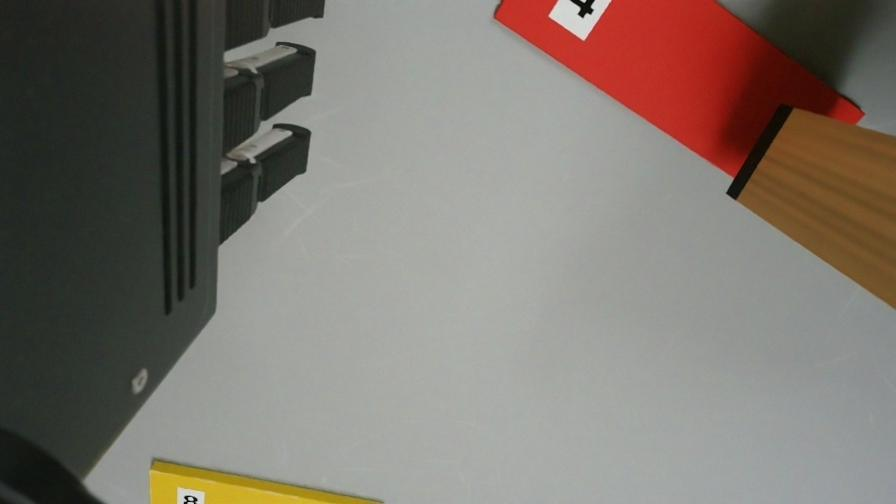

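Request:
move:
  arm4: {"target": [0.180, -0.540, 0.870, 0.0739, -0.7032, 0.7032, 0.0739], "speed": 0.2, "joints": {"hand_ring": -1, "hand_little": -1, "hand_thumb_turn": -1}}

Request:
move:
  arm4: {"target": [0.112, -0.480, 0.830, 0.0739, -0.7032, 0.7032, 0.0739], "speed": 0.12}
  cameras: ["arm4_cam_wrist"]

Scene clock: 3792.27 s.
Joint torques (N m): arm1=[-0.15 -25.23 7.83 5.14 0.11 -0.15] | arm2=[-1.61 -11.99 10.36 0.5 -0.58 -0.09] | arm3=[-0.44 -7.53 0.76 1.68 0.02 -0.01] | arm4=[1.9 -6.01 7.35 -0.55 -0.36 -0.14]
Motor temperatures (°C): arm1=[23 41 44 32 23 23] | arm2=[22 28 35 23 23 23] | arm3=[24 26 23 25 21 24] | arm4=[22 22 32 23 24 21]
Heat: arm1: hottest joint3_rad 44 °C; arm2: hottest joint3_rad 35 °C; arm3: hottest joint2_rad 26 °C; arm4: hottest joint3_rad 32 °C.
move: arm4 done
Joint velocities: within noise
arm1, arm2, arm3: as last shown
arm1.on_its_own: joint2_rad reads +1.951 and still pushes toward +1.780 since a time_out; joint4_rad reads +1.474 and still pushes toward +1.570 since a time_out
arm2.little_load_n: 0.0
arm2.index_load_n: 0.0
arm3.middle_load_n: 3.0
arm3.thumb_turn_load_n: 3.5
arm4.joint_positions: joint1_rad=-1.467 joint2_rad=+1.317 joint3_rad=+0.766 joint4_rad=-0.971 joint5_rad=-0.191 joint6_rad=+0.152 hand_little=-1.000 hand_ring=-1.000 hand_middle=+1.000 hand_index=+1.000 hand_thumb_turn=-1.000 hand_thumb_bend=+1.000 hand_force_limit=+0.000 hand_speed=-0.500
arm4.joint_status: all done
arm4.hand_stopped_by: target,target,target,target,target,target
arm4.little_load_n: 0.0
arm4.ring_load_n: 0.0
arm4.middle_load_n: 0.0
arm4.index_load_n: -0.5
arm4.thumb_bend_load_n: 0.0
arm4.thumb_turn_load_n: -0.5
arm4.hand: x=+0.1882 y=-0.5415 z=+0.8705 quat_wxyz=(-0.078, +0.695, -0.711, -0.069)
arm4.hand_target: x=+0.1800 y=-0.5402 z=+0.8699 quat_wxyz=(-0.074, +0.703, -0.703, -0.074)
arm4.hand_status: done (0.008 m and 1.5 deg from the pose sent, 0.107 m and 83.3 deg at the start)
pictures: none

Scene clock: 3794.03 s.
Joint torques (N m): arm1=[-0.15 -25.23 7.82 5.12 0.11 -0.15] | arm2=[-1.61 -11.99 10.36 0.5 -0.58 -0.09] | arm3=[-0.32 -7.59 0.73 1.72 0.02 -0.01] | arm4=[1.9 -4.01 6.63 0.5 -0.17 0.16]
Motor temperatures (°C): arm1=[23 41 44 32 23 23] | arm2=[22 28 35 23 23 23] | arm3=[24 26 23 25 21 24] | arm4=[22 22 32 23 24 21]
Heat: arm1: hottest joint3_rad 44 °C; arm2: hottest joint3_rad 35 °C; arm3: hottest joint2_rad 26 °C; arm4: hottest joint3_rad 32 °C.
move: arm4 done
Joint velocities: within noise
arm1, arm2, arm3: as last shown
arm1.thumb_turn_load_n: 5.0
arm1.on_its_own: joint2_rad reads +1.951 and still pushes toward +1.780 since a time_out; joint4_rad reads +1.474 and still pushes toward +1.570 since a time_out
arm3.middle_load_n: 2.5
arm4.joint_positions: joint1_rad=-1.209 joint2_rad=+1.246 joint3_rad=+0.575 joint4_rad=-0.821 joint5_rad=-0.180 joint6_rad=+0.385 hand_little=-1.000 hand_ring=-1.000 hand_middle=+1.000 hand_index=+1.000 hand_thumb_turn=-1.000 hand_thumb_bend=+1.000 hand_force_limit=+0.000 hand_speed=-0.500
arm4.joint_status: not commanded
arm4.hand_stopped_by: target,target,target,target,target,target
arm4.little_load_n: 0.0
arm4.ring_load_n: 0.0
arm4.middle_load_n: 0.0
arm4.index_load_n: 0.0
arm4.thumb_bend_load_n: -0.5
arm4.thumb_turn_load_n: 0.0
arm4.hand: x=+0.1155 y=-0.4815 z=+0.8325 quat_wxyz=(-0.073, +0.704, -0.702, -0.075)
arm4.hand_target: x=+0.1120 y=-0.4801 z=+0.8301 quat_wxyz=(-0.074, +0.703, -0.703, -0.074)
arm4.hand_status: done (0.005 m and 0.3 deg from the pose sent, 0.106 m and 1.5 deg at the start)
arm4_cam_wrist: T_world_to_cam=[[-0.97172, -0.22498, -0.07168, 0.06473], [-0.22182, 0.76571, 0.60373, -0.09848], [-0.08094, 0.60256, -0.79396, 1.07414]] pos_world=[0.128, -0.55727, 0.91692]

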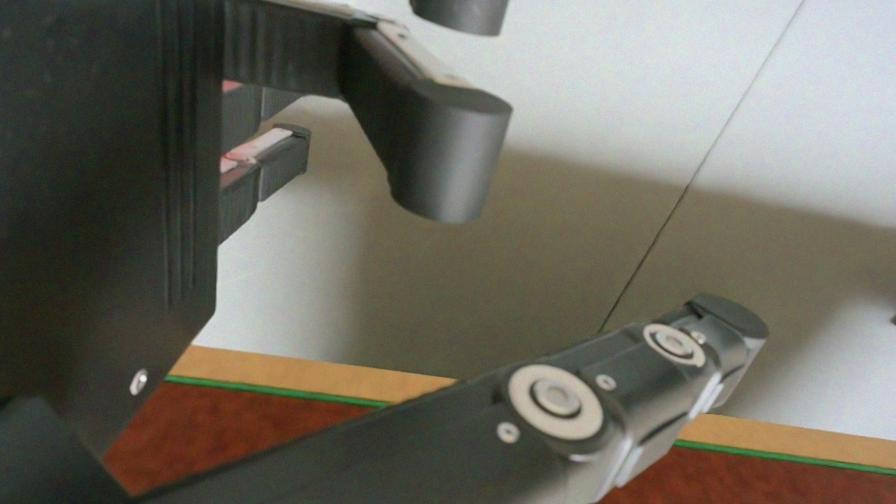

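Request:
move:
  arm4: {"target": [0.108, -0.477, 0.786, 0.0739, -0.7032, 0.7032, 0.0739], "speed": 0.08}

Request:
move:
  arm4: {"target": [0.132, -0.477, 0.784, 0.0739, -0.7032, 0.7032, 0.0739], "speed": 0.04}
  cameras: ["arm4_cam_wrist"]

Scene clock: 3802.50 s.
Joint torques (N m): arm1=[-0.15 -25.23 7.83 5.14 0.11 -0.15] | arm2=[-1.67 -11.93 10.36 0.49 -0.58 -0.09] | arm3=[-0.44 -7.53 0.75 1.72 0.02 0] | arm4=[1.9 -2.84 5.83 0.53 -0.17 0.13]
Motor temperatures (°C): arm1=[23 41 44 32 23 23] | arm2=[22 28 35 23 23 23] | arm3=[24 26 23 25 21 24] | arm4=[22 22 32 23 24 21]
Heat: arm1: hottest joint3_rad 44 °C; arm2: hottest joint3_rad 35 °C; arm3: hottest joint2_rad 26 °C; arm4: hottest joint3_rad 32 °C.
move: arm4 done
Joint velocities: within noise
arm1, arm2, arm3: as last shown
arm1.on_its_own: joint2_rad reads +1.951 and still pushes toward +1.780 since a time_out; joint4_rad reads +1.474 and still pushes toward +1.570 since a time_out
arm3.thumb_turn_load_n: 4.0
arm4.joint_positions: joint1_rad=-1.196 joint2_rad=+1.339 joint3_rad=+0.512 joint4_rad=-0.644 joint5_rad=-0.178 joint6_rad=+0.399 hand_little=-1.000 hand_ring=-1.000 hand_middle=+1.000 hand_index=+1.000 hand_thumb_turn=-1.000 hand_thumb_bend=+1.000 hand_force_limit=+0.000 hand_speed=-0.500
arm4.joint_status: not commanded
arm4.hand_stopped_by: target,target,target,target,target,target
arm4.little_load_n: 0.0
arm4.ring_load_n: 0.0
arm4.middle_load_n: 0.0
arm4.index_load_n: 0.0
arm4.thumb_bend_load_n: 0.0
arm4.thumb_turn_load_n: -0.5
arm4.hand: x=+0.1137 y=-0.4777 z=+0.7919 quat_wxyz=(-0.081, +0.705, -0.701, -0.072)
arm4.hand_target: x=+0.1079 y=-0.4773 z=+0.7863 quat_wxyz=(-0.074, +0.703, -0.703, -0.074)
arm4.hand_status: done (0.008 m and 0.9 deg from the pose sent, 0.047 m and 0.3 deg at the start)
pictures: none

Scene clock: 3803.63 s.
Joint torques (N m): arm1=[-0.15 -25.17 7.84 5.14 0.12 -0.15] | arm2=[-1.67 -11.93 10.36 0.5 -0.58 -0.09] | arm3=[-0.32 -7.41 0.75 1.66 0.03 0] | arm4=[0.32 -0.38 8.5 1.02 0.03 -0.11]
Motor temperatures (°C): arm1=[23 41 44 32 23 23] | arm2=[22 28 35 23 23 23] | arm3=[24 26 23 25 21 24] | arm4=[22 22 32 23 24 21]
Heat: arm1: hottest joint3_rad 44 °C; arm2: hottest joint3_rad 35 °C; arm3: hottest joint2_rad 26 °C; arm4: hottest joint3_rad 32 °C.
move: arm4 off_target
Joint velocities: within noise
arm1, arm3: as last shown
arm1.index_load_n: 3.5
arm1.on_its_own: joint2_rad reads +1.951 and still pushes toward +1.780 since a time_out; joint4_rad reads +1.474 and still pushes toward +1.570 since a time_out
arm2.joint_positions: joint1_rad=-1.317 joint2_rad=+1.457 joint3_rad=+0.941 joint4_rad=-0.796 joint5_rad=-0.915 joint6_rad=-1.169 hand_little=+1.000 hand_ring=-0.300 hand_middle=-0.350 hand_index=-0.300 hand_thumb_turn=-1.000 hand_thumb_bend=+1.000 hand_force_limit=+0.000 hand_speed=-0.900
arm2.joint_status: not commanded
arm2.hand_stopped_by: target,target,target,target,target,target
arm2.little_load_n: 0.0
arm2.ring_load_n: 0.0
arm2.middle_load_n: 0.0
arm2.index_load_n: 0.0
arm2.thumb_bend_load_n: 0.0
arm2.thumb_turn_load_n: 0.0
arm2.hand: x=-0.2590 y=+0.4189 z=+0.9083 quat_wxyz=(-0.038, +0.000, -0.892, +0.450)
arm2.hand_target: x=-0.2790 y=+0.4202 z=+0.9302 quat_wxyz=(-0.007, +0.013, -0.889, +0.458)
arm2.hand_status: not commanded
arm3.middle_load_n: 3.0
arm3.index_load_n: 3.0
arm3.thumb_turn_load_n: 3.5
arm4.joint_positions: joint1_rad=-1.211 joint2_rad=+1.371 joint3_rad=+0.535 joint4_rad=-0.654 joint5_rad=-0.186 joint6_rad=+0.391 hand_little=-1.000 hand_ring=-1.000 hand_middle=+0.999 hand_index=+1.000 hand_thumb_turn=-1.000 hand_thumb_bend=+1.000 hand_force_limit=+0.000 hand_speed=-0.500
arm4.joint_status: not commanded
arm4.hand_stopped_by: target,target,target,target,target,target
arm4.little_load_n: 0.5
arm4.ring_load_n: 0.5
arm4.middle_load_n: -8.5
arm4.index_load_n: 0.0
arm4.thumb_bend_load_n: 0.0
arm4.thumb_turn_load_n: 0.0
arm4.hand: x=+0.1199 y=-0.4780 z=+0.7909 quat_wxyz=(-0.074, +0.702, -0.704, -0.078)
arm4.hand_target: x=+0.1315 y=-0.4773 z=+0.7845 quat_wxyz=(-0.074, +0.703, -0.703, -0.074)
arm4.hand_status: off_target (0.014 m and 0.5 deg from the pose sent, 0.020 m and 0.9 deg at the start)
arm4_cam_wrist: T_world_to_cam=[[-0.97347, -0.21778, -0.07025, 0.06934], [-0.21481, 0.76389, 0.60854, -0.08059], [-0.07886, 0.60749, -0.7904, 1.03872]] pos_world=[0.1321, -0.55435, 0.87493]

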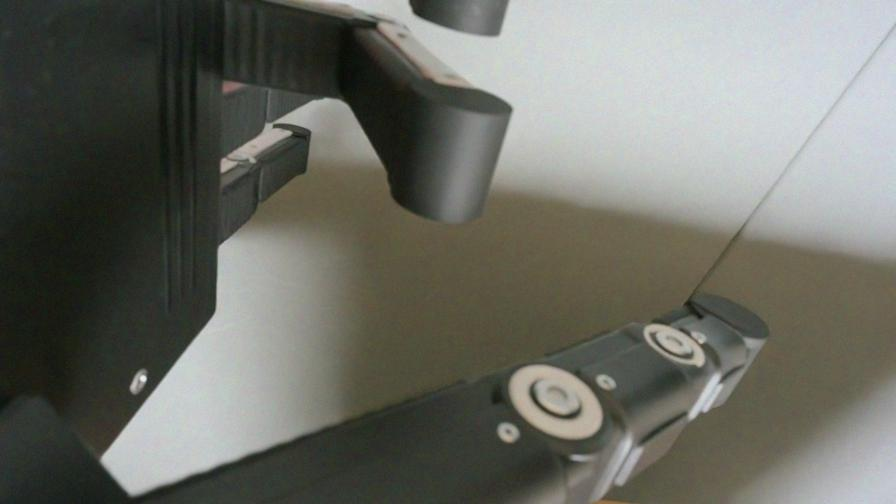

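Request:
move:
  arm4: {"target": [0.142, -0.477, 0.789, 0.0739, -0.7032, 0.7032, 0.0739], "speed": 0.04}

Scene clock: 3809.77 s.
Joint torques (N m): arm1=[-0.15 -25.29 7.82 5.12 0.12 -0.15] | arm2=[-1.67 -11.93 10.36 0.5 -0.58 -0.09] | arm3=[-0.32 -7.53 0.75 1.68 0.02 -0.01] | arm4=[-0.09 -1.49 9.37 0.92 0.22 -0.11]
Motor temperatures (°C): arm1=[23 41 44 32 23 23] | arm2=[22 28 35 23 23 23] | arm3=[24 26 23 25 21 24] | arm4=[22 22 33 23 24 21]
Heat: arm1: hottest joint3_rad 44 °C; arm2: hottest joint3_rad 35 °C; arm3: hottest joint2_rad 26 °C; arm4: hottest joint3_rad 33 °C.
move: arm4 off_target
Joint velocities: within noise
arm1, arm2: as last shown
arm1.index_load_n: 3.0
arm1.on_its_own: joint2_rad reads +1.951 and still pushes toward +1.780 since a time_out; joint4_rad reads +1.474 and still pushes toward +1.570 since a time_out
arm2.ring_load_n: -0.5
arm3.joint_positions: joint1_rad=-0.418 joint2_rad=+1.828 joint3_rad=+0.044 joint4_rad=+1.545 joint5_rad=-0.073 joint6_rad=-0.013 hand_little=+0.350 hand_ring=+0.350 hand_middle=+0.621 hand_index=+0.481 hand_thumb_turn=-1.000 hand_thumb_bend=-0.941 hand_force_limit=+0.000 hand_speed=-0.800
arm3.joint_status: not commanded
arm3.hand_stopped_by: target,target,target,target,force,target
arm3.little_load_n: 0.0
arm3.ring_load_n: 0.0
arm3.middle_load_n: 2.5
arm3.index_load_n: 3.5
arm3.thumb_bend_load_n: 9.5
arm3.thumb_turn_load_n: 3.5
arm3.hand: x=-0.3123 y=-0.1316 z=+0.7259 quat_wxyz=(-0.367, +0.465, -0.635, +0.497)
arm3.hand_target: x=-0.3115 y=-0.1315 z=+0.7245 quat_wxyz=(-0.366, +0.465, -0.635, +0.496)
arm3.hand_status: not commanded
arm4.joint_positions: joint1_rad=-1.218 joint2_rad=+1.389 joint3_rad=+0.554 joint4_rad=-0.677 joint5_rad=-0.191 joint6_rad=+0.379 hand_little=-1.000 hand_ring=-1.000 hand_middle=+0.999 hand_index=+1.000 hand_thumb_turn=-1.000 hand_thumb_bend=+1.000 hand_force_limit=+0.000 hand_speed=-0.500
arm4.joint_status: not commanded
arm4.hand_stopped_by: target,target,target,target,target,target
arm4.little_load_n: 0.0
arm4.ring_load_n: 0.0
arm4.middle_load_n: -8.5
arm4.index_load_n: 0.0
arm4.thumb_bend_load_n: 0.0
arm4.thumb_turn_load_n: 0.0
arm4.hand: x=+0.1219 y=-0.4788 z=+0.7921 quat_wxyz=(-0.066, +0.703, -0.704, -0.084)
arm4.hand_target: x=+0.1414 y=-0.4774 z=+0.7897 quat_wxyz=(-0.074, +0.703, -0.703, -0.074)
arm4.hand_status: off_target (0.020 m and 1.5 deg from the pose sent, 0.022 m and 0.5 deg at the start)
pictures: none

Request:
move:
  arm4: {"target": [0.105, -0.480, 0.792, 0.0739, -0.7032, 0.7032, 0.0739], "speed": 0.08}

Request:
move:
  arm4: {"target": [0.130, -0.530, 0.870, 0.0739, -0.7032, 0.7032, 0.0739], "speed": 0.15, "joints": {"hand_index": -1, "hand_ring": 1, "hand_little": 1, "hand_thumb_turn": 1}}

Request:
move:
  arm4: {"target": [0.180, -0.500, 0.870, 0, 0, 0.9848, 0.1736], "speed": 0.2}
  cameras: ["arm4_cam_wrist"]

Scene clock: 3838.03 s.
Joint torques (N m): arm1=[-0.15 -25.23 7.83 5.14 0.11 -0.15] | arm2=[-1.67 -11.93 10.36 0.5 -0.58 -0.09] | arm3=[-0.38 -7.47 0.73 1.69 0.02 -0.01] | arm4=[1.9 -4.48 5.76 0.34 -0.17 0.14]
Motor temperatures (°C): arm1=[23 42 44 32 23 23] | arm2=[22 28 35 23 23 23] | arm3=[24 26 23 25 21 24] | arm4=[22 21 35 23 24 21]
Heat: arm1: hottest joint3_rad 44 °C; arm2: hottest joint3_rad 35 °C; arm3: hottest joint2_rad 26 °C; arm4: hottest joint3_rad 35 °C.
move: arm4 done
Joint velocities: within noise
arm1.joint_positions: joint1_rad=-0.115 joint2_rad=+1.951 joint3_rad=+0.418 joint4_rad=+1.474 joint5_rad=+0.106 joint6_rad=+0.023 hand_little=+0.350 hand_ring=+0.350 hand_middle=+0.621 hand_index=+0.481 hand_thumb_turn=-1.000 hand_thumb_bend=-0.939 hand_force_limit=+0.000 hand_speed=-0.800
arm1.joint_status: not commanded
arm1.hand_stopped_by: target,target,target,target,force,target
arm1.little_load_n: 0.0
arm1.ring_load_n: 0.0
arm1.middle_load_n: 3.0
arm1.index_load_n: 3.0
arm1.thumb_bend_load_n: 10.5
arm1.thumb_turn_load_n: 5.0
arm1.on_its_own: joint2_rad reads +1.951 and still pushes toward +1.780 since a time_out; joint4_rad reads +1.474 and still pushes toward +1.570 since a time_out
arm1.hand: x=+0.1463 y=-0.0244 z=+0.7651 quat_wxyz=(-0.531, +0.575, +0.444, -0.436)
arm1.hand_target: x=+0.1005 y=-0.0213 z=+0.9060 quat_wxyz=(-0.615, +0.477, +0.360, -0.514)
arm1.hand_status: not commanded
arm2, arm3: as last shown
arm2.ring_load_n: 0.0
arm4.joint_positions: joint1_rad=-1.201 joint2_rad=+1.332 joint3_rad=+0.510 joint4_rad=-0.666 joint5_rad=-0.179 joint6_rad=+0.393 hand_little=-1.000 hand_ring=-1.000 hand_middle=+1.000 hand_index=+1.000 hand_thumb_turn=-1.000 hand_thumb_bend=+1.000 hand_force_limit=+0.000 hand_speed=-0.500
arm4.joint_status: not commanded
arm4.hand_stopped_by: target,target,target,target,target,target
arm4.little_load_n: 0.0
arm4.ring_load_n: 0.0
arm4.middle_load_n: 0.0
arm4.index_load_n: 0.0
arm4.thumb_bend_load_n: 0.0
arm4.thumb_turn_load_n: 0.0
arm4.hand: x=+0.1092 y=-0.4811 z=+0.7935 quat_wxyz=(-0.074, +0.704, -0.702, -0.075)
arm4.hand_target: x=+0.1051 y=-0.4800 z=+0.7921 quat_wxyz=(-0.074, +0.703, -0.703, -0.074)
arm4.hand_status: done (0.005 m and 0.2 deg from the pose sent, 0.017 m and 1.4 deg at the start)
pictures: none

Scene clock: 3840.60 s.
Joint torques (N m): arm1=[-0.15 -25.23 7.82 5.14 0.11 -0.15] | arm2=[-1.67 -11.99 10.36 0.5 -0.58 -0.09] | arm3=[-0.32 -7.59 0.75 1.68 0.02 -0.01] | arm4=[0.03 -3.25 11.3 -0.62 -0.38 -0.13]
Motor temperatures (°C): arm1=[23 42 44 32 23 23] | arm2=[22 28 35 23 23 23] | arm3=[24 26 23 25 21 24] | arm4=[22 21 35 23 24 21]
Heat: arm1: hottest joint3_rad 44 °C; arm2: hottest joint3_rad 35 °C; arm3: hottest joint2_rad 26 °C; arm4: hottest joint3_rad 35 °C.
move: arm4 off_target
Joint velocities: within noise
arm1, arm2, arm3: as last shown
arm1.on_its_own: joint2_rad reads +1.951 and still pushes toward +1.780 since a time_out; joint4_rad reads +1.474 and still pushes toward +1.570 since a time_out
arm3.middle_load_n: 3.0
arm3.index_load_n: 3.0
arm3.thumb_turn_load_n: 4.0
arm4.joint_positions: joint1_rad=-1.383 joint2_rad=+1.173 joint3_rad=+0.599 joint4_rad=-0.982 joint5_rad=-0.187 joint6_rad=+0.215 hand_little=+1.000 hand_ring=+1.000 hand_middle=+1.000 hand_index=-1.000 hand_thumb_turn=+1.000 hand_thumb_bend=+1.000 hand_force_limit=+0.000 hand_speed=-0.500
arm4.joint_status: all done
arm4.hand_stopped_by: target,target,target,target,target,target
arm4.little_load_n: 0.0
arm4.ring_load_n: 0.0
arm4.middle_load_n: 0.0
arm4.index_load_n: 0.0
arm4.thumb_bend_load_n: 0.0
arm4.thumb_turn_load_n: 0.0
arm4.hand: x=+0.1134 y=-0.5305 z=+0.8576 quat_wxyz=(-0.058, +0.701, -0.706, -0.083)
arm4.hand_target: x=+0.1297 y=-0.5299 z=+0.8698 quat_wxyz=(-0.074, +0.703, -0.703, -0.073)
arm4.hand_status: off_target (0.021 m and 2.1 deg from the pose sent, 0.093 m and 0.2 deg at the start)
pictures: none

Scene clock: 3845.57 s.
Joint torques (N m): arm1=[-0.15 -25.23 7.83 5.14 0.11 -0.15] | arm2=[-1.67 -11.99 10.36 0.5 -0.58 -0.09] | arm3=[-0.32 -7.53 0.73 1.68 0.02 -0.01] | arm4=[1.85 -2.08 7.12 0.49 -0.33 0.11]
Motor temperatures (°C): arm1=[23 42 44 32 23 23] | arm2=[22 28 35 23 23 23] | arm3=[24 26 23 25 21 24] | arm4=[22 21 35 23 24 21]
Heat: arm1: hottest joint3_rad 44 °C; arm2: hottest joint3_rad 35 °C; arm3: hottest joint2_rad 26 °C; arm4: hottest joint3_rad 35 °C.
move: arm4 done
Joint velocities: within noise
arm1, arm2, arm3: as last shown
arm1.thumb_turn_load_n: 5.5
arm1.on_its_own: joint2_rad reads +1.951 and still pushes toward +1.780 since a time_out; joint4_rad reads +1.474 and still pushes toward +1.570 since a time_out
arm3.index_load_n: 3.5
arm3.thumb_turn_load_n: 3.5
arm4.joint_positions: joint1_rad=-1.469 joint2_rad=+1.075 joint3_rad=+0.517 joint4_rad=-0.962 joint5_rad=-0.334 joint6_rad=+1.697 hand_little=+1.000 hand_ring=+1.000 hand_middle=+1.000 hand_index=-1.000 hand_thumb_turn=+1.000 hand_thumb_bend=+1.000 hand_force_limit=+0.000 hand_speed=-0.500
arm4.joint_status: not commanded
arm4.hand_stopped_by: target,target,target,target,target,target
arm4.little_load_n: 0.0
arm4.ring_load_n: 0.0
arm4.middle_load_n: 0.0
arm4.index_load_n: 0.0
arm4.thumb_bend_load_n: 0.0
arm4.thumb_turn_load_n: 0.0
arm4.hand: x=+0.1833 y=-0.5016 z=+0.8731 quat_wxyz=(+0.001, +0.002, -0.985, -0.175)
arm4.hand_target: x=+0.1800 y=-0.5001 z=+0.8700 quat_wxyz=(+0.000, +0.000, -0.985, -0.174)
arm4.hand_status: done (0.005 m and 0.2 deg from the pose sent, 0.074 m and 89.6 deg at the start)
arm4_cam_wrist: T_world_to_cam=[[-0.23486, 0.92139, 0.30964, 0.23607], [0.87562, 0.06223, 0.47898, -0.53773], [0.42206, 0.38362, -0.8214, 0.94592]] pos_world=[0.12705, -0.54692, 0.96144]

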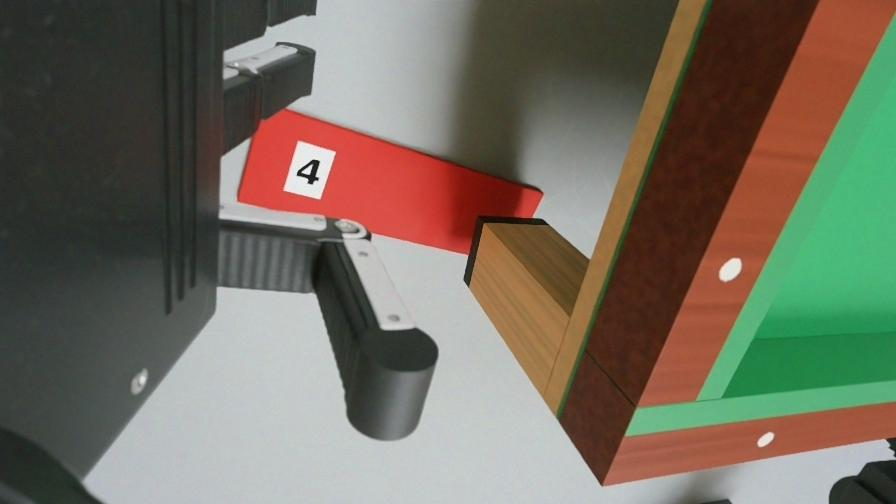

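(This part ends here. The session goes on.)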